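# Stretch robot parks a bicycle in a loose floor rack

## Task

Put the bicycle into the floor rack so that one of its wheels sits in the slot, near the slot's closed end, with the kickstand raised fully. When you finish, the bike must be motionless and touch nothing except the rack: no wall, furniture or loose item. The rack can slide because it is not anchored. The robot must not topple or finish leaning, or the attempt fails.

## Robot and tools

ROBOT. A Hello Robot Stretch 3 with a single arm. It has a two-wheel differential base that cannot move sideways, a lift that rides up a mast, and a telescoping arm that reaches out to the robot's right. At the arm's end are a wrist with three joints (yaw, pitch, roll) and a two-finger gripper. The head carries head_camera and nav_camera, and a wrist_camera rides on the gripper. To move the gripper forward or back, drive the base. The base is 0.33 x 0.34 m and pivots about the point midway between its drive wheels, 0.05 m behind the front edge. With the arm in and the wrist folded, turning sweeps a 0.28 m radius. An unfolded, level gripper reaches outside that radius. Now and then a loose object may be nudged by something else.

FRAMES. All positions are in metres. The base frame has its origin on the floor between the drive wheels, with x forward, y to the left and z up. hand_pose is given in this frame and marks the spot where closed fingertips meet. The odometry frame is the base frame as it was when the scene began. Headings are in radians, positive to the left.

move. Each call runs one action. You may give "base", "joints" or both, optionally with "pace" and "contact_limits". Alternatively give "servos": "reboot" on its own, which re-enables servos that shut off so they hold in place.
- base: an object holding exactly one key. translate_m is a straight drive in metres, counted from the base's last reported position. Forward is positive, range -3 to 3. rotate_rad is an in-place turn in radians, left positive, range -6.4 to 6.4.
- joints: an object of absolute targets, keyed by joint name. lift_m 0 to 1.1 m. arm_m 0 to 0.52 m of extension. wrist_yaw_rad -1.345 to 4.42; 0 points along the arm and positive swings toward the front. wrist_pitch_rad -1.57 to 0.451; 0 is level and negative tips the fingers down. wrist_roll_rad -2.911 to 2.918. gripper_m -0.089 to 0.179; larger is wider. head_pan_rad -3.953 to 1.73; 0 looks ahead and -1.57 looks along the arm. head_tilt_rad -1.53 to 0.419; negative looks down.
- pace: "default" or "max". At max the base reaches 0.30 m/s and 1.90 rad/s. The base is capped at 0.10 m/s and 0.63 rad/s unless lift_m < 0.30, arm_m < 0.03 and wrist_yaw_rad > 2.54.
- contact_limits: a motor_effort percentage from 1 to 100 for arm_m, translate_m or rotate_rad. It applies only alongside that same key's command in the same action, and the motion halts at that effort. A lower number stops sooner.
- cameras: a list of "head_camera", "nav_camera", "wrist_camera" or "all". Leaving it out means all cameras, and [] means none.
- blocking: true (the default) returns once everything is at rest. false returns within about 0.5 s while motion continues. A later move overrides only the parts it names.
A move with no action just reports state and images. Unknown keys make the call invalid. Out-of-range values are refused, and a refusal or an unrequested stop cancels the rest of that reply's move, wait and finished_scene calls.

wait: seconds, from 0 to 10, plus cameras. It commands nothing and returns early once motion ends. stop: brakes all running motions, which then hold and may keep pressing. zoom_image: camera plus region [x0,y0,x1,y1] in that camera's latest image pixels, at most 504x504. read_manual: licence texts only. finished_scene: scene = the current scene number. It ends the scene for good, and the result should report whether the task succeeded.

RESULT LINES. The move line reads done, or else the worst status. base_status and joint_status hold moving, done, off_target (came to rest short and may still be pushing), contact_stop (the arm or lift goes slack until it gets a new command), time_out (a base move is cut off after 14 s) or torque_fault (the servo is limp until reboot). on_its_own describes behaviour you did not command. In it, "held at" is a target, not a reading. joint_positions holds the readings, and the tolerance for done is about 0.004 m or 0.02 rad (0.05 for pitch). motor_effort is in percent, positive toward higher values, with the peak in brackets. Positive wheel effort pushes forward. lidar_m gives 12 distances in 30-degree sectors, starting straight ahead and going counter-clockwise, measured on a plane 0.17 m up; "-" means nothing seen, or something closer than 0.15 m. wrist_depth_mm and head_depth_mm are 7x7 grids of median depth. base_odometry comes from wheel turns. If turned_by_wheels and turned_by_imu disagree by more than 0.15 rad, go with the IMU. base_tilt is in degrees, with about 4 degrees of bias. The pictures line lists the images in order. head_camera images come rotated and need a quarter turn clockwise. nav_camera needs a quarter turn counter-clockwise.

GRIPPER. To hold something, command a width smaller than the object. To let go, command at least 0.05 more than the object's width. Neither the reading nor done proves you are holding anything.

CAUTIONS. Before folding the wrist over the base (yaw to 3.0) or unfolding it, put lift_m between 0.32 and 0.95, wrist_pitch_rad at -0.4 and roll near 0. While yaw is below -0.4, keep pitch at -0.5 or lower. An arm pressing against something rigid with the gripper higher than about 0.45 m can tip the robot. So can driving while the gripper holds, hooks or pushes a fixed object. If base_tilt shows a lean, back the gripper away. The wrist and head never contact-stop, and pushing with them for long causes torque faults. Base moves push on without limit unless you set one. Avoid dropping things, releasing moving parts, slamming and hard shoves. Keep the bike upright and don't push the loose rack out of place.

Each tool is called as name(argument=value, ...), one argument or row to a line, values as JSON.

## Session

move(
)

Scene clock: 0.00 s.
base_odometry: x=+0.000 y=+0.000 heading=+0.000
turned_by_wheels: +0.000
turned_by_imu: +0.000
base_tilt: forward=-1.3 right=-0.4
lidar_m: 2.06 1.91 1.08 0.72 0.67 0.67 0.85 1.80 1.84 2.35 2.00 2.00
head_depth_mm: 2141 3017 3082 3070 3058 2975 2176 / 2122 2795 2774 2748 2792 2734 2201 / 2105 2546 2539 2542 2534 2532 2222 / 2057 2351 2342 2339 2322 2336 2228 / 2053 2175 2181 2167 2168 2164 2135 / 1967 2025 2024 2020 2018 2010 1992 / 1873 1899 1893 1899 1886 1884 1885
base_status: not commanded
joint_positions: lift_m=+0.513 arm_m=+0.000 wrist_yaw_rad=+3.131 wrist_pitch_rad=-0.630 wrist_roll_rad=+0.000 gripper_m=+0.037 head_pan_rad=+0.000 head_tilt_rad=-0.004
joint_status: not commanded
measured_speeds: all 0
motor_effort: left_wheel=-0.2 right_wheel=+0.0 lift_m=+26.3 arm_m=-1.3 wrist_yaw_rad=+0.6 wrist_pitch_rad=+2.1 wrist_roll_rad=-0.3 gripper_m=+0.0 head_pan_rad=+0.4 head_tilt_rad=+1.6
hand_pose: x=-0.0193 y=+0.0479 z=+0.4810 quat_wxyz=(+0.223, +0.673, +0.216, +0.671) (m; base frame)
wrist_depth_mm: - - 153 - - - - / - - 171 - - - - / - - 194 - - - - / - 799 225 876 904 916 924 / 715 742 263 758 764 781 799 / 650 658 125 354 656 689 703 / 590 427 404 433 124 614 635
pictures: head_camera (sideways), nav_camera (sideways), wrist_camera

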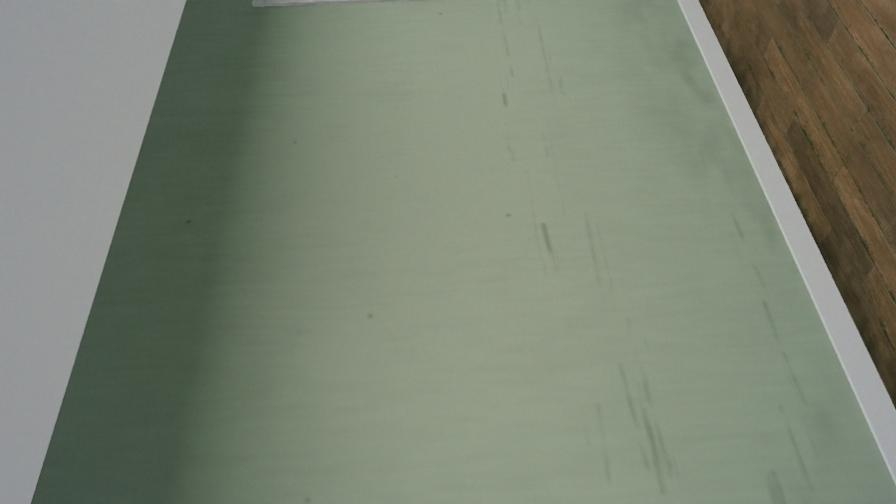

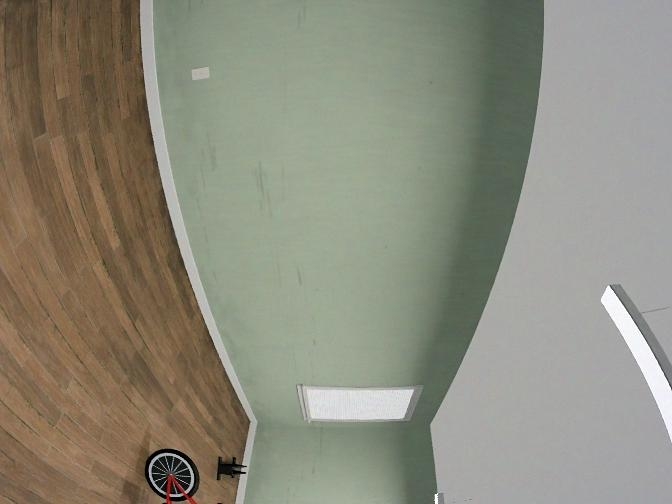

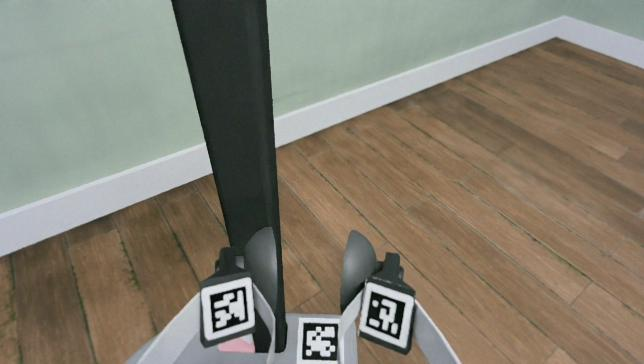

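move(
  joints={"head_pan_rad": -1.3, "head_tilt_rad": -0.45},
)

Scene clock: 3.30 s.
move: done
base_odometry: x=+0.000 y=+0.000 heading=+0.000
turned_by_wheels: +0.000
turned_by_imu: +0.000
base_tilt: forward=-1.3 right=-0.5
lidar_m: 2.05 1.91 1.08 0.72 0.66 0.67 0.85 1.80 1.84 2.35 2.00 2.01
head_depth_mm: 2459 2611 2776 2718 2056 1618 1347 / 2842 3033 3243 2796 2066 1629 1353 / 3374 3591 3832 2848 2089 1643 1357 / 3769 - - 2861 2089 1659 1366 / 3642 3890 - 2890 2109 1670 1371 / 3536 3701 - 2917 2129 1675 1378 / 3399 3626 3797 2663 2151 1691 1386
base_status: not commanded
joint_positions: lift_m=+0.513 arm_m=+0.000 wrist_yaw_rad=+3.131 wrist_pitch_rad=-0.630 wrist_roll_rad=+0.000 gripper_m=+0.037 head_pan_rad=-1.292 head_tilt_rad=-0.444
joint_status: all done
measured_speeds: all 0
motor_effort: left_wheel=-0.1(0.8) right_wheel=+0.2(0.2) lift_m=+25.3(26.0) arm_m=-4.7(5.3) wrist_yaw_rad=+0.4(1.5) wrist_pitch_rad=+2.0(2.3) wrist_roll_rad=+0.0(0.3) gripper_m=+0.0(1.4) head_pan_rad=-3.4(5.2) head_tilt_rad=-2.9(3.7)
hand_pose: x=-0.0193 y=+0.0479 z=+0.4810 quat_wxyz=(+0.223, +0.673, +0.216, +0.671) (m; base frame)
wrist_depth_mm: - - 154 - - - - / - - 172 - - - - / - - 194 - - - - / - 799 223 885 886 895 914 / 713 737 263 767 780 786 791 / 646 644 125 357 652 702 700 / 582 424 402 431 123 621 628
pictures: head_camera (sideways), nav_camera (sideways), wrist_camera
camera_calibration:
head_camera: T_world_to_cam=[[-0.0752341, 0.430817, -0.899298, 1.1974], [0.959532, 0.276704, 0.0522846, -0.0713132], [0.271364, -0.858971, -0.4342, 0.52493], [0, 0, 0, 1]] pos_world=[0.0160651, -0.0452271, 1.30847]
nav_camera: T_world_to_cam=[[0.123515, -0.415998, 0.900938, -1.12994], [-0.94573, -0.324333, -0.0201011, 0.0845019], [0.300566, -0.849561, -0.433482, 0.518505], [0, 0, 0, 1]] pos_world=[0.0636354, -0.00214299, 1.24446]
wrist_camera: T_world_to_cam=[[0.999254, 0.0170405, 0.0346705, -0.00117254], [0.0368422, -0.690345, -0.722542, 0.428554], [0.0116221, 0.72328, -0.690457, 0.459631], [0, 0, 0, 1]] pos_world=[-0.0199591, -0.0365719, 0.627044]

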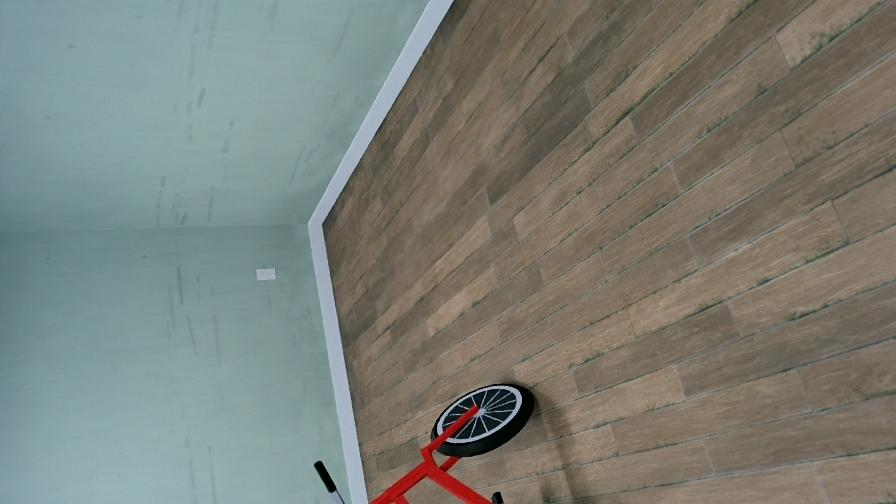

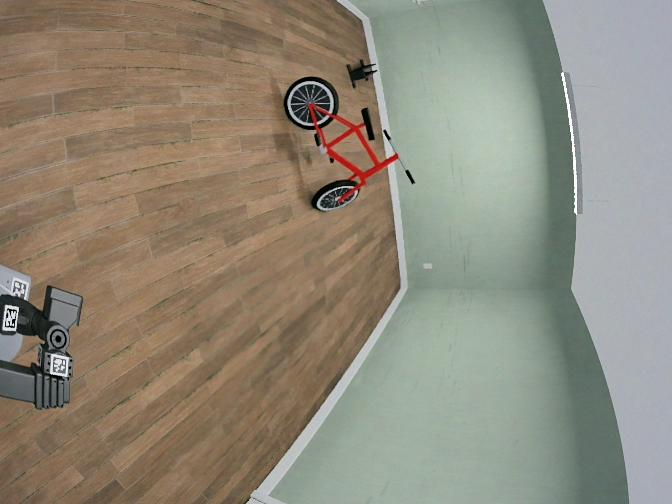

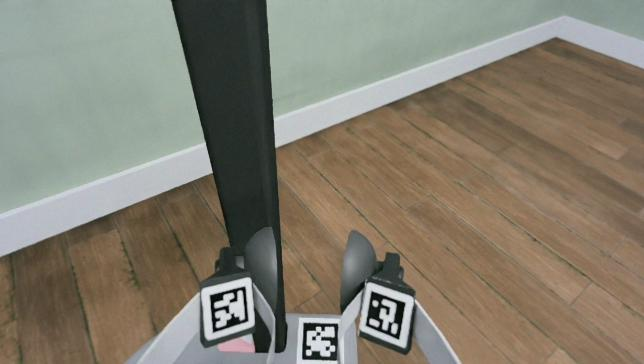

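move(
  joints={"head_pan_rad": -0.87, "head_tilt_rad": -0.45},
)

zoom_image(
  camera="head_camera",
  region=[200, 0, 700, 504],
)

Scene clock: 7.87 s.
move: done
base_odometry: x=+0.000 y=+0.000 heading=+0.000
turned_by_wheels: +0.000
turned_by_imu: +0.000
base_tilt: forward=-1.3 right=-0.5
lidar_m: 2.06 1.91 1.08 0.71 0.66 0.67 0.85 1.80 1.84 2.35 2.00 2.00
head_depth_mm: 3436 3725 - 2763 2050 1621 1347 / 3481 3762 - 2826 2088 1623 1351 / 3506 3733 - 2377 2078 1641 1357 / 3459 3778 - 2716 2102 1654 1368 / 3449 3744 - 2262 2114 1666 1370 / 3454 3756 - 2787 2125 1667 1376 / 3518 3744 - 2926 2137 1682 1378
base_status: not commanded
joint_positions: lift_m=+0.513 arm_m=+0.000 wrist_yaw_rad=+3.131 wrist_pitch_rad=-0.630 wrist_roll_rad=+0.000 gripper_m=+0.037 head_pan_rad=-0.878 head_tilt_rad=-0.444
joint_status: all done
measured_speeds: all 0
motor_effort: left_wheel=-0.6(0.8) right_wheel=+0.0(0.2) lift_m=+23.9(24.7) arm_m=-8.8(9.1) wrist_yaw_rad=-0.8(1.3) wrist_pitch_rad=+2.2(2.4) wrist_roll_rad=-0.1(0.3) gripper_m=-0.3(0.7) head_pan_rad=+4.6(5.0) head_tilt_rad=-2.4(3.7)
hand_pose: x=-0.0193 y=+0.0479 z=+0.4810 quat_wxyz=(+0.223, +0.673, +0.216, +0.671) (m; base frame)
wrist_depth_mm: - - 153 - - - - / - - 172 - - - - / - - 193 - - - - / - 802 224 865 889 919 940 / 715 739 263 764 764 780 795 / 650 657 125 356 656 692 698 / 580 423 401 433 124 618 616
pictures: head_camera (sideways), nav_camera (sideways), wrist_camera
camera_calibration:
head_camera: T_world_to_cam=[[-0.242011, 0.364386, -0.899252, 1.19835], [0.767574, 0.638825, 0.0522848, -0.0701425], [0.593516, -0.677589, -0.434296, 0.523089], [0, 0, 0, 1]] pos_world=[0.0333933, -0.0374158, 1.30847]
nav_camera: T_world_to_cam=[[0.280273, -0.331421, 0.900892, -1.13083], [-0.7358, -0.6769, -0.0201065, 0.0832284], [0.616478, -0.657241, -0.433577, 0.516702], [0, 0, 0, 1]] pos_world=[0.0596466, 0.0211533, 1.24446]
wrist_camera: T_world_to_cam=[[0.999254, 0.0170404, 0.0346705, -0.00117261], [0.0368421, -0.690345, -0.722541, 0.428554], [0.0116223, 0.723279, -0.690458, 0.459631], [0, 0, 0, 1]] pos_world=[-0.0199591, -0.0365719, 0.627044]

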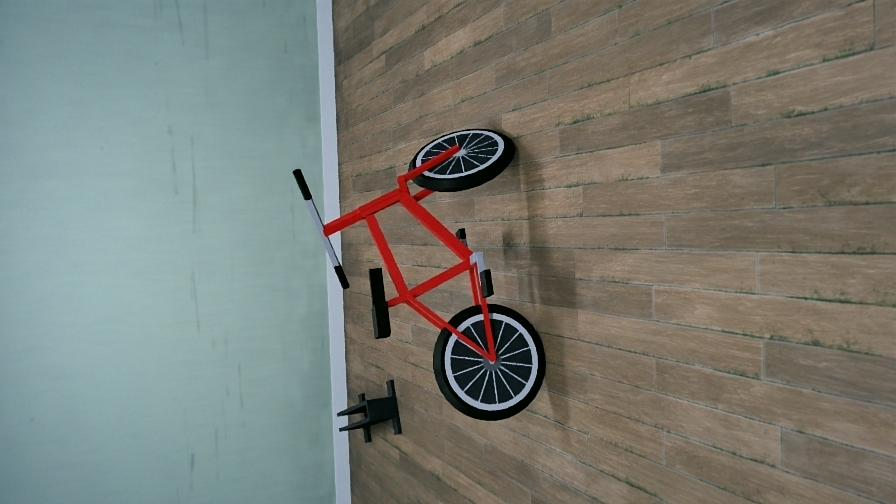

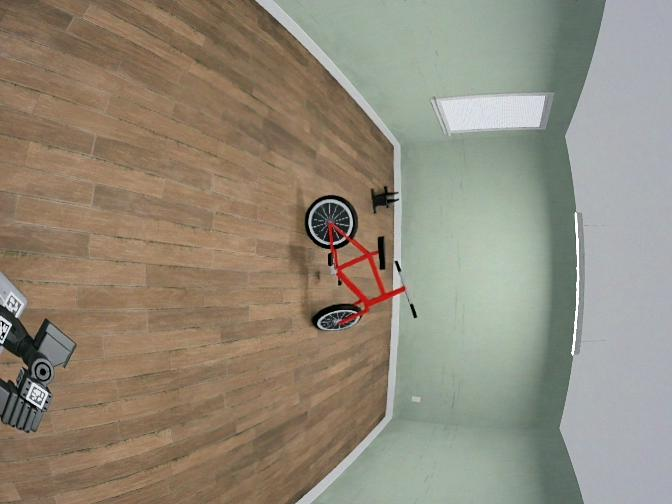

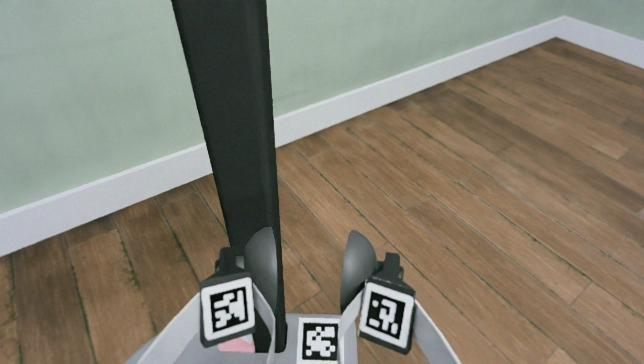

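Scaled by 1.000.

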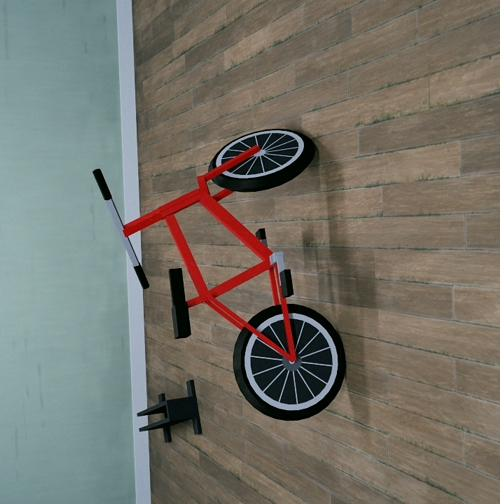

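zoom_image(
  camera="head_camera",
  region=[320, 360, 440, 460],
)

zoom_image(
  camera="head_camera",
  region=[280, 110, 560, 430],
)

Scaled by 4.200 from the camera's 896x504 image, which has a finer 1280x720 frame.

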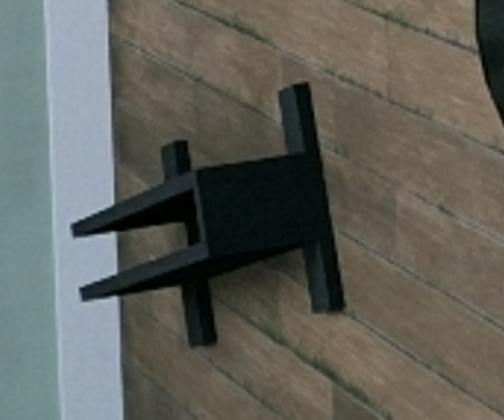

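Scaled by 1.575 from the camera's 896x504 image, which has a finer 1280x720 frame.

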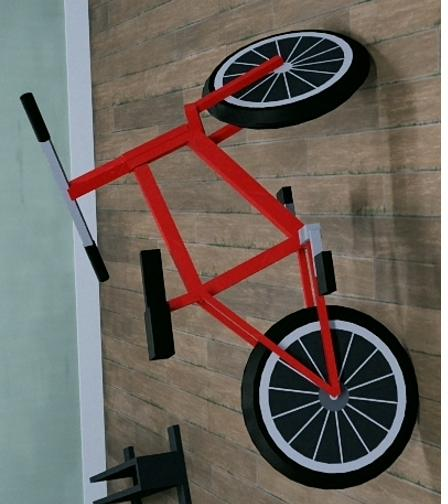

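move(
  base={"rotate_rad": -0.295},
  joints={"lift_m": 0.28},
  pace="max",
  cameras=[],
)

move(
  base={"translate_m": 2.28},
  joints={"head_pan_rad": -1.5, "head_tilt_rad": -0.6},
  pace="max",
)

zoom_image(
  camera="head_camera",
  region=[200, 0, 700, 504],
)

Scene clock: 45.70 s.
move: done
base_odometry: x=+0.000 y=+0.000 heading=-0.295
turned_by_wheels: -0.295
turned_by_imu: -0.289
base_tilt: forward=-1.3 right=-0.5
lidar_m: 2.45 1.93 1.82 0.85 0.67 0.66 0.72 1.07 1.82 1.99 2.97 2.00
head_depth_mm: 2953 3100 3246 2779 2040 1614 1346 / 3494 3717 3792 2816 2060 1638 1350 / 3723 - - 2819 2099 1643 1359 / 3628 3877 - 2845 2093 1658 1365 / 3497 3762 - 2616 2098 1656 1372 / 3458 3703 3887 2621 2129 1669 1382 / 3318 3585 3787 2779 2131 1682 1387
base_status: done
joint_positions: lift_m=+0.280 arm_m=+0.000 wrist_yaw_rad=+3.131 wrist_pitch_rad=-0.631 wrist_roll_rad=+0.000 gripper_m=+0.037 head_pan_rad=-0.878 head_tilt_rad=-0.444
joint_status: all done
measured_speeds: all 0
motor_effort: left_wheel=+3.9(9.4) right_wheel=-4.5(7.8) lift_m=+17.6(23.1) arm_m=-14.3(15.8) wrist_yaw_rad=+0.2(1.7) wrist_pitch_rad=+2.4(2.4) wrist_roll_rad=-0.1(0.4) gripper_m=+0.8(1.0) head_pan_rad=+4.0(4.8) head_tilt_rad=-3.1(3.4)
hand_pose: x=-0.0193 y=+0.0477 z=+0.2481 quat_wxyz=(+0.223, +0.673, +0.216, +0.671) (m; base frame)
wrist_depth_mm: - - 153 991 - - - / - - 172 790 817 827 846 / 591 620 194 654 665 681 688 / 518 535 229 552 559 571 580 / 443 276 271 285 484 496 506 / 240 244 126 245 412 435 439 / 217 219 213 216 124 389 394
pictures: none
No camera images: "cameras" was empty.

Scene clock: 54.73 s.
move: done
base_odometry: x=+2.182 y=-0.662 heading=-0.295
turned_by_wheels: +0.000
turned_by_imu: +0.012
base_tilt: forward=-1.3 right=-0.5
lidar_m: 0.70 0.56 0.55 0.60 0.90 2.48 2.68 3.23 0.74 2.88 2.29 1.47
head_depth_mm: 2928 3182 2961 2184 1722 1405 1229 / 3120 3416 2968 2185 1747 1449 1237 / 3290 3558 2963 2189 1762 1454 1239 / 3041 3346 3003 2218 1772 1462 1247 / 2743 2960 3050 2247 1769 1474 1254 / 2510 2706 2817 2262 1792 1472 1257 / 2281 2447 2595 2272 1796 1481 1263
base_status: done
joint_positions: lift_m=+0.280 arm_m=+0.000 wrist_yaw_rad=+3.131 wrist_pitch_rad=-0.631 wrist_roll_rad=+0.000 gripper_m=+0.037 head_pan_rad=-1.492 head_tilt_rad=-0.592
joint_status: all done
measured_speeds: all 0
motor_effort: left_wheel=+0.8(11.8) right_wheel=+0.6(6.5) lift_m=+21.5(21.5) arm_m=-10.6(15.4) wrist_yaw_rad=+0.1(1.7) wrist_pitch_rad=+2.3(2.6) wrist_roll_rad=+0.1(0.5) gripper_m=-0.4(1.2) head_pan_rad=-3.1(6.2) head_tilt_rad=-3.2(4.7)
hand_pose: x=-0.0193 y=+0.0477 z=+0.2481 quat_wxyz=(+0.223, +0.673, +0.216, +0.671) (m; base frame)
wrist_depth_mm: 916 893 153 675 600 519 454 / 729 757 172 748 621 550 485 / 605 619 194 650 640 - 505 / 528 530 229 546 560 562 559 / 443 275 270 283 485 493 496 / 242 244 126 244 410 436 440 / 218 219 212 216 123 387 392
pictures: head_camera (sideways), nav_camera (sideways), wrist_camera
camera_calibration:
head_camera: T_world_to_cam=[[0.00183981, 0.564857, -0.825187, 1.10028], [0.996003, 0.0726521, 0.0519525, -0.0710933], [0.0892973, -0.821984, -0.562466, 0.692932], [0, 0, 0, 1]] pos_world=[0.00690792, -0.0467549, 1.30138]
nav_camera: T_world_to_cam=[[0.0484438, -0.560187, 0.826949, -1.03299], [-0.991616, -0.126271, -0.0274477, 0.0943418], [0.119796, -0.818686, -0.561607, 0.686317], [0, 0, 0, 1]] pos_world=[0.0613747, -0.0048742, 1.24226]
wrist_camera: T_world_to_cam=[[0.999254, 0.0170667, 0.0346497, 0.00690929], [0.0368364, -0.6909, -0.722011, 0.260086], [0.0116172, 0.722748, -0.691014, 0.299081], [0, 0, 0, 1]] pos_world=[-0.0199592, -0.0365852, 0.394214]

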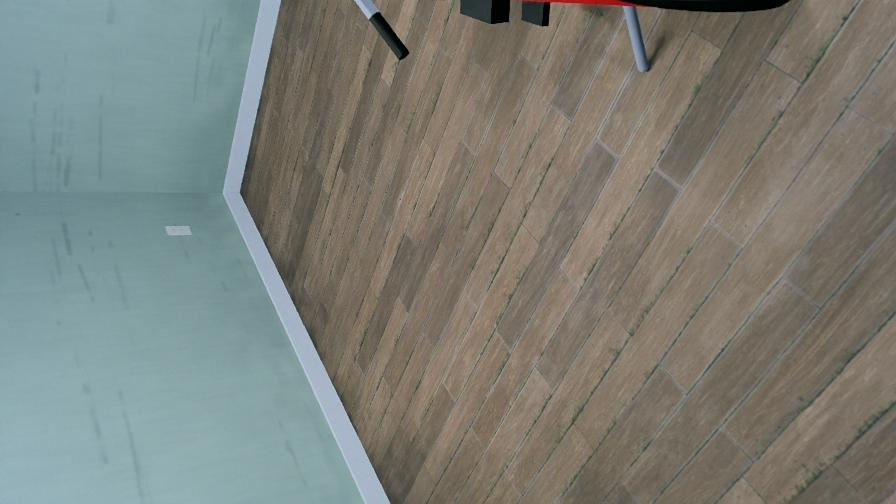

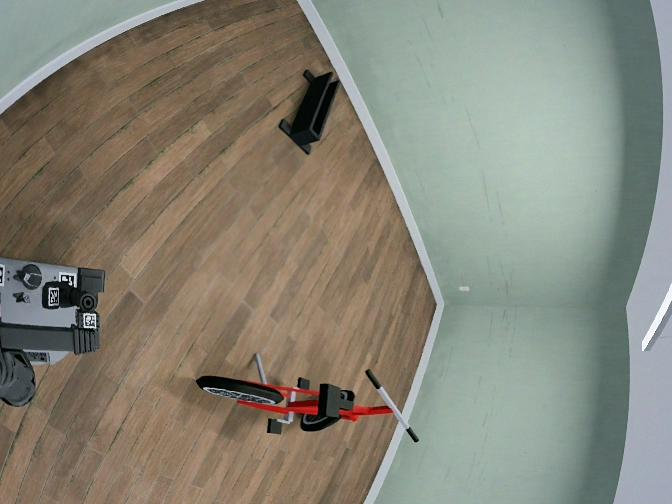

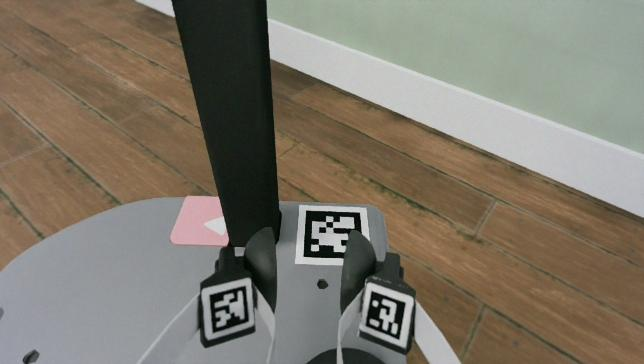

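Scaled by 1.000.

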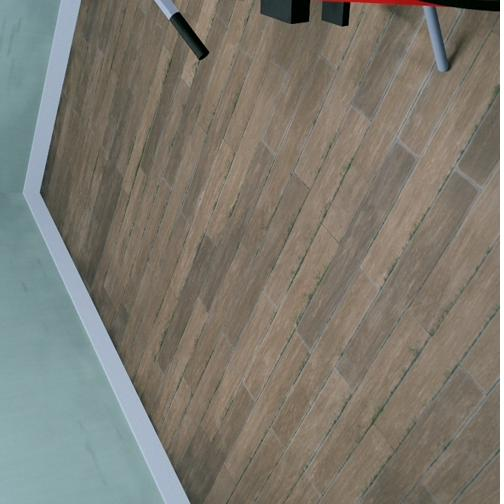

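move(
  joints={"head_pan_rad": -0.65, "head_tilt_rad": -0.6},
)

zoom_image(
  camera="head_camera",
  region=[300, 100, 600, 400],
)

move(
  joints={"head_pan_rad": -1.9, "head_tilt_rad": -0.6},
)

zoom_image(
  camera="head_camera",
  region=[300, 0, 800, 504],
)

Scene clock: 59.47 s.
move: done
base_odometry: x=+2.182 y=-0.662 heading=-0.295
turned_by_wheels: +0.000
turned_by_imu: +0.000
base_tilt: forward=-1.3 right=-0.5
lidar_m: 0.70 0.56 0.55 0.59 0.90 2.48 2.68 3.22 0.74 2.88 2.29 1.47
head_depth_mm: 1960 2175 2406 2165 1742 1439 1230 / 1960 2164 2419 2006 1748 1451 1231 / 1944 2140 2394 2135 1754 1447 1241 / 1928 2142 2386 2213 1765 1460 1247 / 1935 2117 2376 2237 1784 1465 1252 / 1922 2111 2361 2243 1790 1476 1256 / 1888 1999 1921 1836 1688 1480 1264
base_status: not commanded
joint_positions: lift_m=+0.280 arm_m=+0.000 wrist_yaw_rad=+3.131 wrist_pitch_rad=-0.631 wrist_roll_rad=+0.000 gripper_m=+0.037 head_pan_rad=-0.658 head_tilt_rad=-0.592
joint_status: all done
measured_speeds: all 0
motor_effort: left_wheel=+0.7(1.3) right_wheel=+0.7(0.8) lift_m=+23.0(23.3) arm_m=-8.2(9.2) wrist_yaw_rad=+0.2(1.5) wrist_pitch_rad=+2.3(2.5) wrist_roll_rad=-0.2(0.4) gripper_m=+0.2(0.6) head_pan_rad=+4.2(6.6) head_tilt_rad=-3.7(6.0)
hand_pose: x=-0.0193 y=+0.0477 z=+0.2481 quat_wxyz=(+0.223, +0.673, +0.216, +0.671) (m; base frame)
wrist_depth_mm: 914 906 153 675 604 518 456 / 725 745 172 752 626 551 484 / 608 620 193 649 641 - 496 / 524 533 229 550 562 575 565 / 446 274 269 284 483 491 504 / 241 245 126 245 410 435 441 / 217 218 212 215 124 390 392
pictures: head_camera (sideways), nav_camera (sideways), wrist_camera
camera_calibration:
head_camera: T_world_to_cam=[[-0.416974, 0.381119, -0.825155, 1.10279], [0.615785, 0.786199, 0.0519522, -0.0687735], [0.668536, -0.486456, -0.562512, 0.689458], [0, 0, 0, 1]] pos_world=[0.0412566, -0.0308331, 1.30137]
nav_camera: T_world_to_cam=[[0.44732, -0.340753, 0.826917, -1.03538], [-0.57314, -0.818998, -0.0274504, 0.0917925], [0.686597, -0.46166, -0.561653, 0.682919], [0, 0, 0, 1]] pos_world=[0.0468646, 0.0376462, 1.24226]
wrist_camera: T_world_to_cam=[[0.999254, 0.0170666, 0.0346496, 0.00690933], [0.0368362, -0.6909, -0.722011, 0.260086], [0.0116172, 0.722749, -0.691013, 0.299081], [0, 0, 0, 1]] pos_world=[-0.0199592, -0.0365852, 0.394214]

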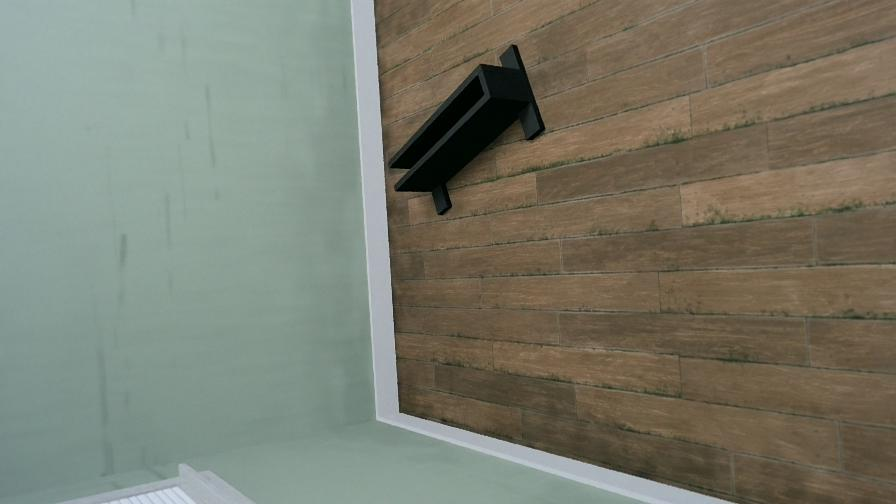

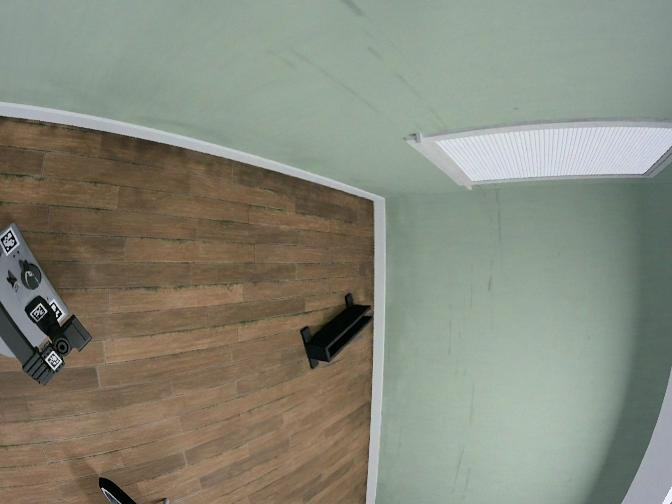

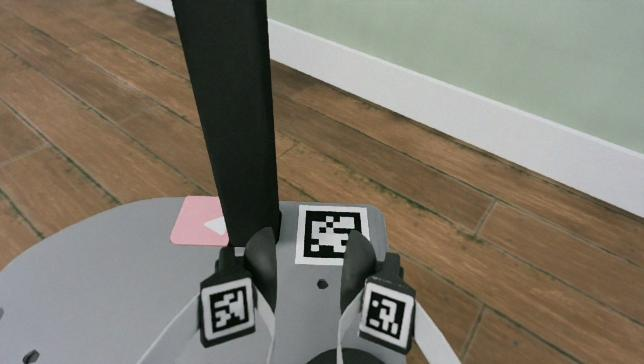

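Scaled by 1.680 from the camera's 896x504 image, which has a finer 1280x720 frame.

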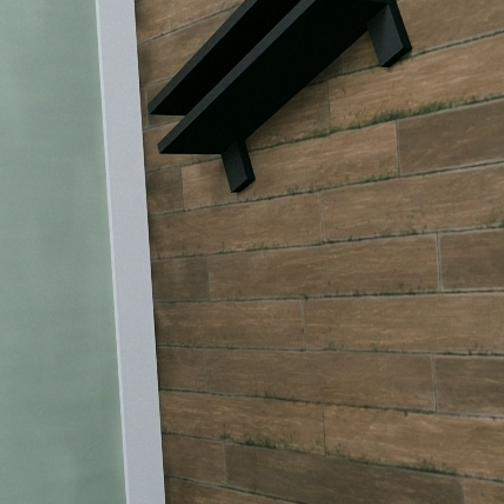

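Scene clock: 60.63 s.
move: done
base_odometry: x=+2.182 y=-0.662 heading=-0.295
turned_by_wheels: +0.000
turned_by_imu: +0.000
base_tilt: forward=-1.3 right=-0.5
lidar_m: 0.70 0.55 0.55 0.60 0.90 2.48 2.68 3.23 0.74 2.89 2.29 1.47
head_depth_mm: 2661 2917 2905 2173 1728 1444 1228 / 2691 3003 2943 2182 1697 1451 1236 / 2788 3054 2951 1791 1397 1352 1245 / 2849 3204 3007 2007 1717 1467 1248 / 2935 3241 3047 2248 1775 1470 1254 / 3040 3326 3111 2251 1787 1478 1258 / 3114 3487 3100 2272 1796 1484 1263
base_status: not commanded
joint_positions: lift_m=+0.280 arm_m=+0.000 wrist_yaw_rad=+3.131 wrist_pitch_rad=-0.631 wrist_roll_rad=+0.000 gripper_m=+0.037 head_pan_rad=-1.892 head_tilt_rad=-0.592
joint_status: all done
measured_speeds: all 0
motor_effort: left_wheel=+1.0(1.5) right_wheel=+0.7(0.9) lift_m=+22.9(23.9) arm_m=-7.5(8.6) wrist_yaw_rad=+0.5(1.6) wrist_pitch_rad=+2.3(2.5) wrist_roll_rad=-0.1(0.3) gripper_m=+0.6(0.9) head_pan_rad=-3.5(6.0) head_tilt_rad=-3.3(5.6)
hand_pose: x=-0.0193 y=+0.0477 z=+0.2481 quat_wxyz=(+0.223, +0.673, +0.216, +0.671) (m; base frame)
wrist_depth_mm: 915 903 153 680 600 519 453 / 735 750 172 751 619 554 484 / 613 615 194 655 645 - 504 / 525 532 229 547 560 568 558 / 441 274 270 283 487 496 503 / 242 245 127 244 411 436 443 / 217 217 212 216 123 387 392
pictures: head_camera (sideways), nav_camera (sideways), wrist_camera
camera_calibration:
head_camera: T_world_to_cam=[[0.22162, 0.519765, -0.825063, 1.09877], [0.945729, -0.320778, 0.0519512, -0.0707849], [-0.23766, -0.791799, -0.562647, 0.695162], [0, 0, 0, 1]] pos_world=[-0.0113549, -0.0433819, 1.30137]
nav_camera: T_world_to_cam=[[-0.173484, -0.535036, 0.826825, -1.03147], [-0.96256, 0.269675, -0.0274582, 0.0941781], [-0.208283, -0.800632, -0.561788, 0.688554], [0, 0, 0, 1]] pos_world=[0.0551223, -0.0259928, 1.24225]
wrist_camera: T_world_to_cam=[[0.999254, 0.0170663, 0.0346496, 0.0069093], [0.036836, -0.6909, -0.722011, 0.260086], [0.0116173, 0.722748, -0.691014, 0.299081], [0, 0, 0, 1]] pos_world=[-0.0199592, -0.0365852, 0.394214]

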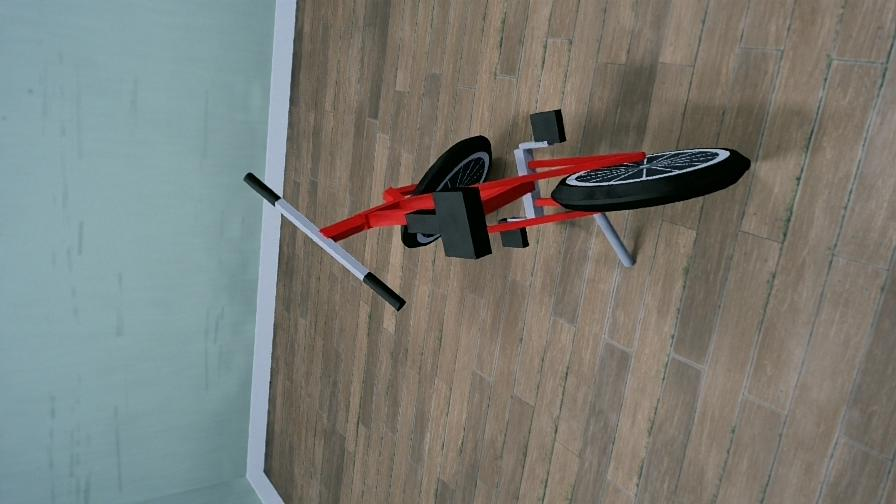

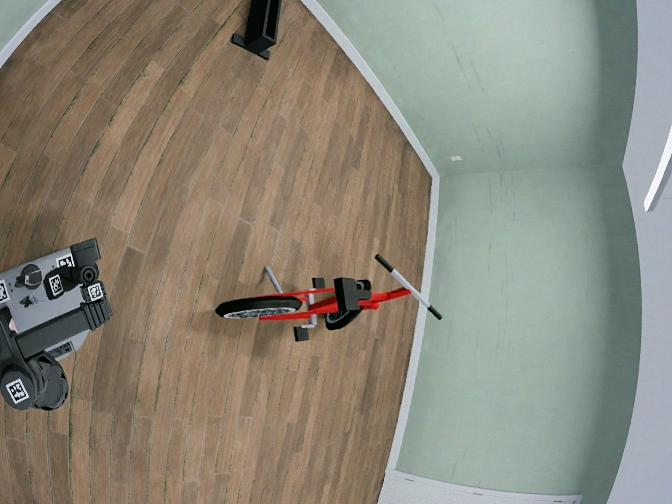

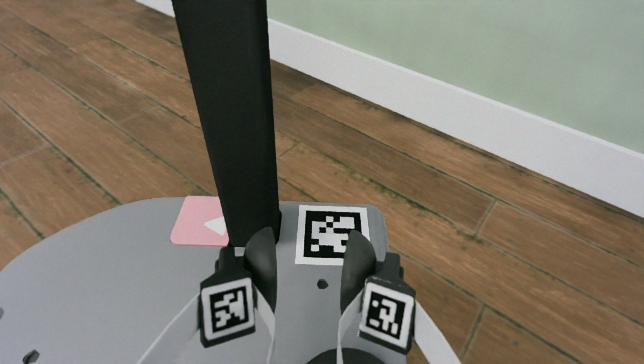

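Scaled by 1.000.

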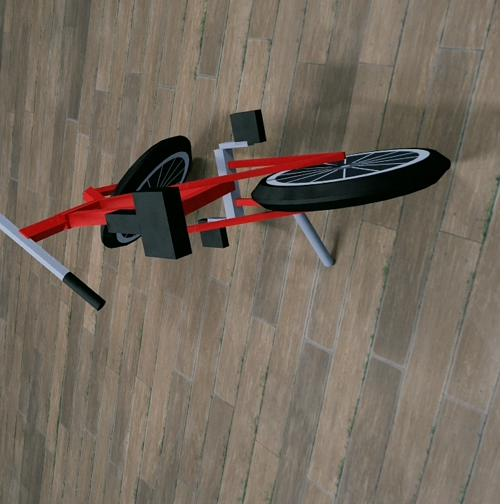

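move(
  base={"rotate_rad": -0.944},
  pace="max",
  cameras=[],
)

move(
  base={"translate_m": 1.24},
  pace="max",
  cameras=[],
)

move(
  base={"rotate_rad": 1.937},
  joints={"lift_m": 0.4, "head_pan_rad": -1.57, "head_tilt_rad": -0.9},
)

zoom_image(
  camera="head_camera",
  region=[300, 0, 800, 504],
)

Scene clock: 105.30 s.
move: done
base_odometry: x=+2.182 y=-0.662 heading=-1.239
turned_by_wheels: -0.944
turned_by_imu: -0.923
base_tilt: forward=-1.3 right=-0.5
lidar_m: 2.27 1.15 0.65 0.55 0.55 0.63 1.07 2.48 2.83 3.19 0.74 2.67
head_depth_mm: 2601 2799 2867 2175 1720 1437 1231 / 2848 3102 2951 2178 1737 1449 1239 / 3194 3474 2960 2201 1756 1453 1242 / 3416 3705 3015 2224 1768 1459 1244 / 3175 3478 3035 2247 1774 1467 1250 / 3011 3244 3024 2255 1787 1476 1256 / 2817 3067 3082 2257 1788 1486 1265
base_status: done
joint_positions: lift_m=+0.280 arm_m=+0.000 wrist_yaw_rad=+3.131 wrist_pitch_rad=-0.631 wrist_roll_rad=+0.000 gripper_m=+0.037 head_pan_rad=-1.892 head_tilt_rad=-0.593
joint_status: not commanded
measured_speeds: all 0
motor_effort: left_wheel=+2.3(12.9) right_wheel=-3.8(9.3) lift_m=+24.7(25.5) arm_m=-7.5(7.9) wrist_yaw_rad=+1.3(1.9) wrist_pitch_rad=+2.3(2.5) wrist_roll_rad=+0.1(0.5) gripper_m=-0.2(0.9) head_pan_rad=-3.1(4.1) head_tilt_rad=-2.9(4.0)
hand_pose: x=-0.0193 y=+0.0477 z=+0.2481 quat_wxyz=(+0.223, +0.673, +0.216, +0.671) (m; base frame)
wrist_depth_mm: 487 505 154 588 636 663 - / 525 547 172 633 - 773 819 / 576 605 193 650 658 678 691 / 517 534 229 554 561 572 588 / 447 275 271 283 486 499 503 / 241 244 127 245 413 436 443 / 217 217 213 216 124 390 395
pictures: none
No camera images: "cameras" was empty.

Scene clock: 110.80 s.
move: done
base_odometry: x=+2.586 y=-1.835 heading=-1.239
turned_by_wheels: +0.000
turned_by_imu: +0.007
base_tilt: forward=-1.3 right=-0.5
lidar_m: 1.09 1.09 1.05 0.89 0.89 1.02 1.74 1.11 1.12 1.46 2.26 1.27
head_depth_mm: 3770 - 2928 2108 1485 1432 1235 / 3509 3894 2919 1398 1653 1445 1231 / 3247 3571 3013 1634 1697 1454 1237 / 3057 3324 3025 1750 1773 1457 1252 / 2850 3098 3039 2231 1770 1468 1250 / 2663 2892 3051 2258 1788 1475 1261 / 2537 2734 2889 2274 1801 1486 1265
base_status: done
joint_positions: lift_m=+0.280 arm_m=+0.000 wrist_yaw_rad=+3.131 wrist_pitch_rad=-0.631 wrist_roll_rad=+0.000 gripper_m=+0.037 head_pan_rad=-1.892 head_tilt_rad=-0.593
joint_status: not commanded
measured_speeds: all 0
motor_effort: left_wheel=+0.6(11.5) right_wheel=-1.0(6.4) lift_m=+27.6(27.8) arm_m=-15.4(15.9) wrist_yaw_rad=+0.6(1.7) wrist_pitch_rad=+2.3(2.7) wrist_roll_rad=+0.2(0.4) gripper_m=-0.1(1.2) head_pan_rad=-3.0(4.4) head_tilt_rad=-3.1(3.8)
hand_pose: x=-0.0193 y=+0.0477 z=+0.2481 quat_wxyz=(+0.223, +0.673, +0.216, +0.671) (m; base frame)
wrist_depth_mm: - - 153 910 972 - - / 740 740 172 791 808 845 852 / 611 620 194 653 665 668 692 / 526 536 228 553 563 570 575 / 442 275 269 283 484 493 502 / 241 244 127 244 408 434 441 / 217 218 213 215 123 391 393
pictures: none
No camera images: "cameras" was empty.

Scene clock: 114.97 s.
move: done
base_odometry: x=+2.586 y=-1.834 heading=+0.698
turned_by_wheels: +1.937
turned_by_imu: +1.901
base_tilt: forward=-1.3 right=-0.5
lidar_m: 0.89 0.95 1.37 3.64 1.11 1.21 2.86 1.44 1.11 1.09 1.16 0.91
head_depth_mm: 984 1147 1356 1557 1392 1237 1118 / 986 1145 1365 1558 1394 1240 577 / 988 1149 1367 1564 1397 1191 631 / 993 1149 1372 1574 1350 1231 646 / 993 1150 1380 1576 1414 1254 1128 / 993 1159 1374 1576 1419 1261 1137 / 998 1152 1385 1582 1418 1266 1132
base_status: done
joint_positions: lift_m=+0.400 arm_m=+0.000 wrist_yaw_rad=+3.131 wrist_pitch_rad=-0.631 wrist_roll_rad=+0.000 gripper_m=+0.037 head_pan_rad=-1.578 head_tilt_rad=-0.888
joint_status: all done
measured_speeds: all 0
motor_effort: left_wheel=-4.5(8.1) right_wheel=+4.5(7.8) lift_m=+35.8(41.0) arm_m=-14.9(16.0) wrist_yaw_rad=-0.6(2.1) wrist_pitch_rad=+2.5(2.5) wrist_roll_rad=-0.3(0.4) gripper_m=-0.6(1.1) head_pan_rad=+3.6(6.9) head_tilt_rad=-5.6(6.1)
hand_pose: x=-0.0193 y=+0.0477 z=+0.3681 quat_wxyz=(+0.223, +0.673, +0.216, +0.671) (m; base frame)
wrist_depth_mm: - - 153 - - - - / 963 957 171 - - - - / 793 810 194 844 858 888 906 / 689 692 227 718 739 743 760 / 595 601 599 633 639 641 659 / 533 535 125 362 535 570 574 / 476 330 321 334 124 506 514
pictures: head_camera (sideways), nav_camera (sideways), wrist_camera
camera_calibration:
head_camera: T_world_to_cam=[[0.0519944, 0.779076, -0.62477, 0.838769], [0.998453, -0.0282198, 0.0479033, -0.0658173], [0.0196894, -0.626294, -0.779338, 0.975439], [0, 0, 0, 1]] pos_world=[0.00289838, -0.0444096, 1.28739]
nav_camera: T_world_to_cam=[[-0.00149928, -0.779294, 0.626657, -0.771641], [-0.99873, -0.0303894, -0.0401809, 0.110949], [0.0503565, -0.625922, -0.778259, 0.968536], [0, 0, 0, 1]] pos_world=[0.0608793, 0.0082645, 1.24178]
wrist_camera: T_world_to_cam=[[0.999254, 0.0170678, 0.0346487, 0.00275196], [0.036836, -0.690926, -0.721987, 0.346711], [0.0116169, 0.722724, -0.691039, 0.382016], [0, 0, 0, 1]] pos_world=[-0.0199592, -0.0365874, 0.514213]

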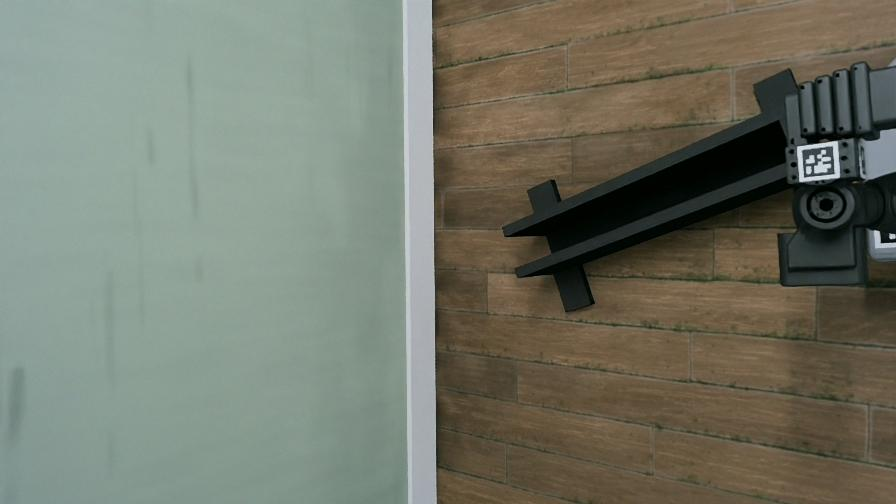

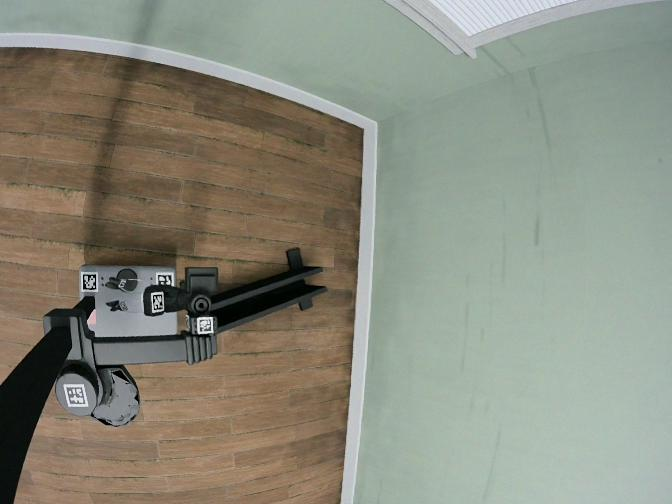

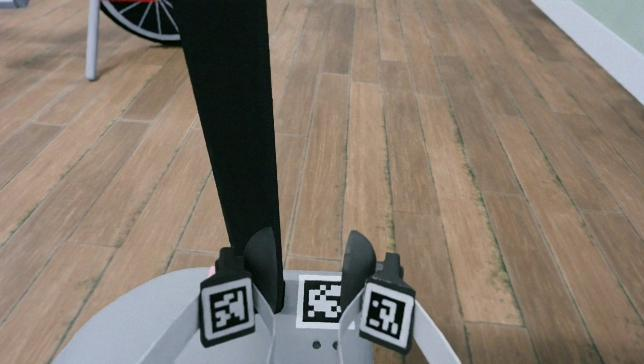

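Scaled by 1.000.

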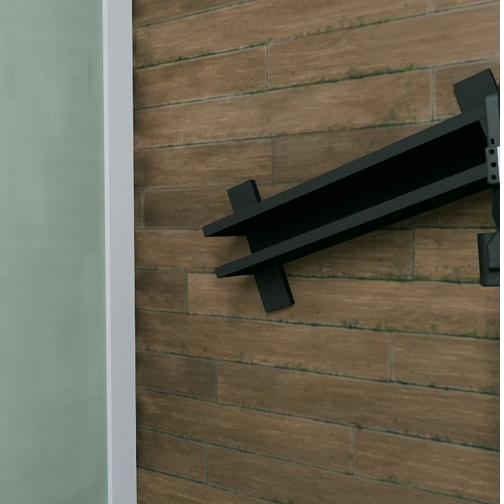

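move(
  joints={"wrist_pitch_rad": -0.4, "wrist_yaw_rad": 0, "lift_m": 0.45, "gripper_m": 0.179},
  cameras=[],
)

move(
  joints={"wrist_pitch_rad": -1.57, "wrist_roll_rad": -0.28, "arm_m": 0.25},
)

Scene clock: 130.20 s.
move: done
base_odometry: x=+2.586 y=-1.834 heading=+0.698
turned_by_wheels: +0.000
turned_by_imu: +0.000
base_tilt: forward=-1.3 right=-0.5
lidar_m: 0.89 0.95 1.37 3.63 1.11 1.21 2.85 1.43 1.11 1.09 1.16 0.91
head_depth_mm: 984 1143 1368 1561 1387 1234 1115 / 989 1145 1370 1564 1397 1244 536 / 986 1149 1366 1561 1405 1130 561 / 992 1150 1379 1570 1364 1211 1112 / 992 1157 1375 1581 1412 1234 1129 / 992 1152 1377 1576 1418 1262 1130 / 998 1157 1384 1581 1424 1264 1134
base_status: not commanded
joint_positions: lift_m=+0.450 arm_m=+0.000 wrist_yaw_rad=+0.003 wrist_pitch_rad=-0.420 wrist_roll_rad=+0.000 gripper_m=+0.179 head_pan_rad=-1.578 head_tilt_rad=-0.888
joint_status: all done
measured_speeds: all 0
motor_effort: left_wheel=-3.9(4.8) right_wheel=+4.4(4.8) lift_m=+33.7(40.4) arm_m=-14.6(15.5) wrist_yaw_rad=-2.3(3.9) wrist_pitch_rad=+3.8(5.2) wrist_roll_rad=-0.3(0.4) gripper_m=+0.8(81.9) head_pan_rad=+4.1(4.7) head_tilt_rad=-5.1(5.9)
hand_pose: x=-0.0209 y=-0.3691 z=+0.4622 quat_wxyz=(+0.692, +0.149, -0.691, -0.147) (m; base frame)
wrist_depth_mm: 819 798 776 760 740 731 717 / 880 849 844 823 806 785 771 / 949 945 909 902 877 848 828 / 972 - 987 968 940 897 903 / 840 826 848 831 892 896 885 / 117 698 726 599 746 137 754 / 116 608 624 546 640 119 114
pictures: none
No camera images: "cameras" was empty.

Scene clock: 133.27 s.
move: done
base_odometry: x=+2.586 y=-1.834 heading=+0.698
turned_by_wheels: +0.000
turned_by_imu: +0.000
base_tilt: forward=-1.4 right=-0.5
lidar_m: 0.89 0.95 1.38 3.65 1.11 1.21 2.85 1.44 1.11 1.09 1.15 0.91
head_depth_mm: 985 1144 1360 1552 1396 1243 1118 / 989 1147 1364 1566 1372 603 541 / 991 1149 1367 1575 708 1165 1105 / 990 1150 1365 1562 1280 1216 1127 / 990 1154 1377 1570 1408 1257 1131 / 994 1154 1373 1584 1416 1263 1132 / 993 1155 1379 1580 1422 1263 1135
base_status: not commanded
joint_positions: lift_m=+0.450 arm_m=+0.250 wrist_yaw_rad=+0.001 wrist_pitch_rad=-1.549 wrist_roll_rad=-0.275 gripper_m=+0.179 head_pan_rad=-1.578 head_tilt_rad=-0.889
joint_status: all done
joint sent to its limit — wrist_pitch_rad, lower limit.
measured_speeds: all 0
motor_effort: left_wheel=-3.9(4.8) right_wheel=+4.7(4.9) lift_m=+29.3(33.3) arm_m=+15.4(23.0) wrist_yaw_rad=-0.4(3.2) wrist_pitch_rad=-1.2(3.9) wrist_roll_rad=-1.9(2.8) gripper_m=+0.4(1.2) head_pan_rad=+4.1(4.6) head_tilt_rad=-5.2(6.0)
hand_pose: x=-0.0216 y=-0.3765 z=+0.3320 quat_wxyz=(+0.570, +0.558, -0.431, -0.422) (m; base frame)
wrist_depth_mm: 457 457 463 463 373 465 469 / 463 470 467 468 365 472 475 / 479 475 476 481 360 483 492 / 480 488 486 490 353 494 495 / 495 496 499 501 389 508 510 / 117 504 513 487 425 136 513 / 116 511 433 451 395 119 113
pictures: head_camera (sideways), nav_camera (sideways), wrist_camera
camera_calibration:
head_camera: T_world_to_cam=[[0.0519945, 0.779104, -0.624735, 0.838723], [0.998453, -0.0282219, 0.0479024, -0.065816], [0.0196897, -0.626259, -0.779366, 0.975476], [0, 0, 0, 1]] pos_world=[0.00289839, -0.0444089, 1.28739]
nav_camera: T_world_to_cam=[[-0.00149939, -0.779322, 0.626622, -0.771595], [-0.99873, -0.0303877, -0.0401826, 0.110951], [0.0503568, -0.625886, -0.778287, 0.968573], [0, 0, 0, 1]] pos_world=[0.0608794, 0.00826723, 1.24178]
wrist_camera: T_world_to_cam=[[-0.949533, -0.313622, 0.00536768, -0.143301], [-0.311112, 0.943838, 0.111257, 0.358939], [-0.0399588, 0.103972, -0.993777, 0.530154], [0, 0, 0, 1]] pos_world=[-0.00321419, -0.438844, 0.487689]

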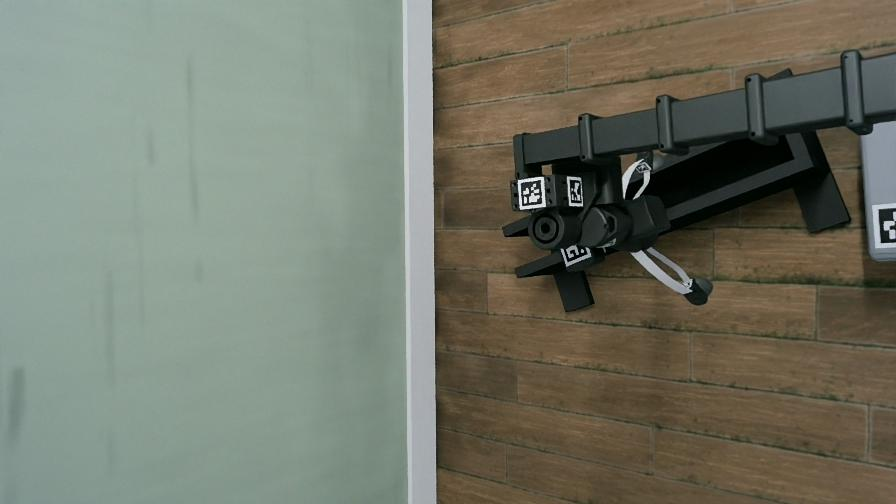

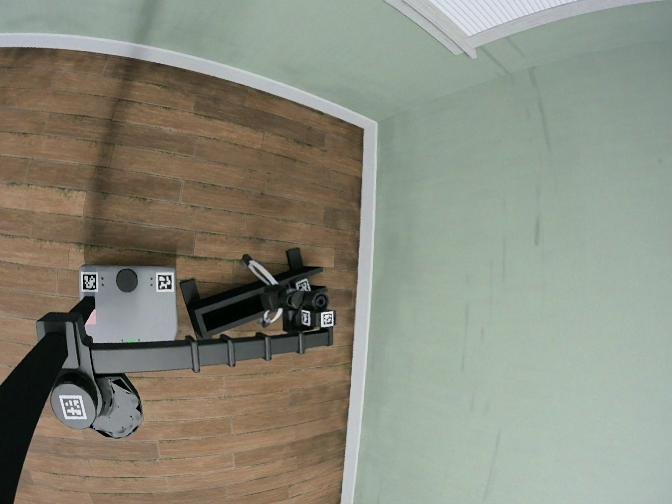

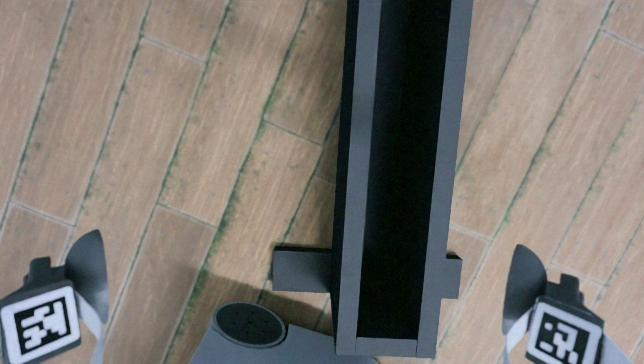

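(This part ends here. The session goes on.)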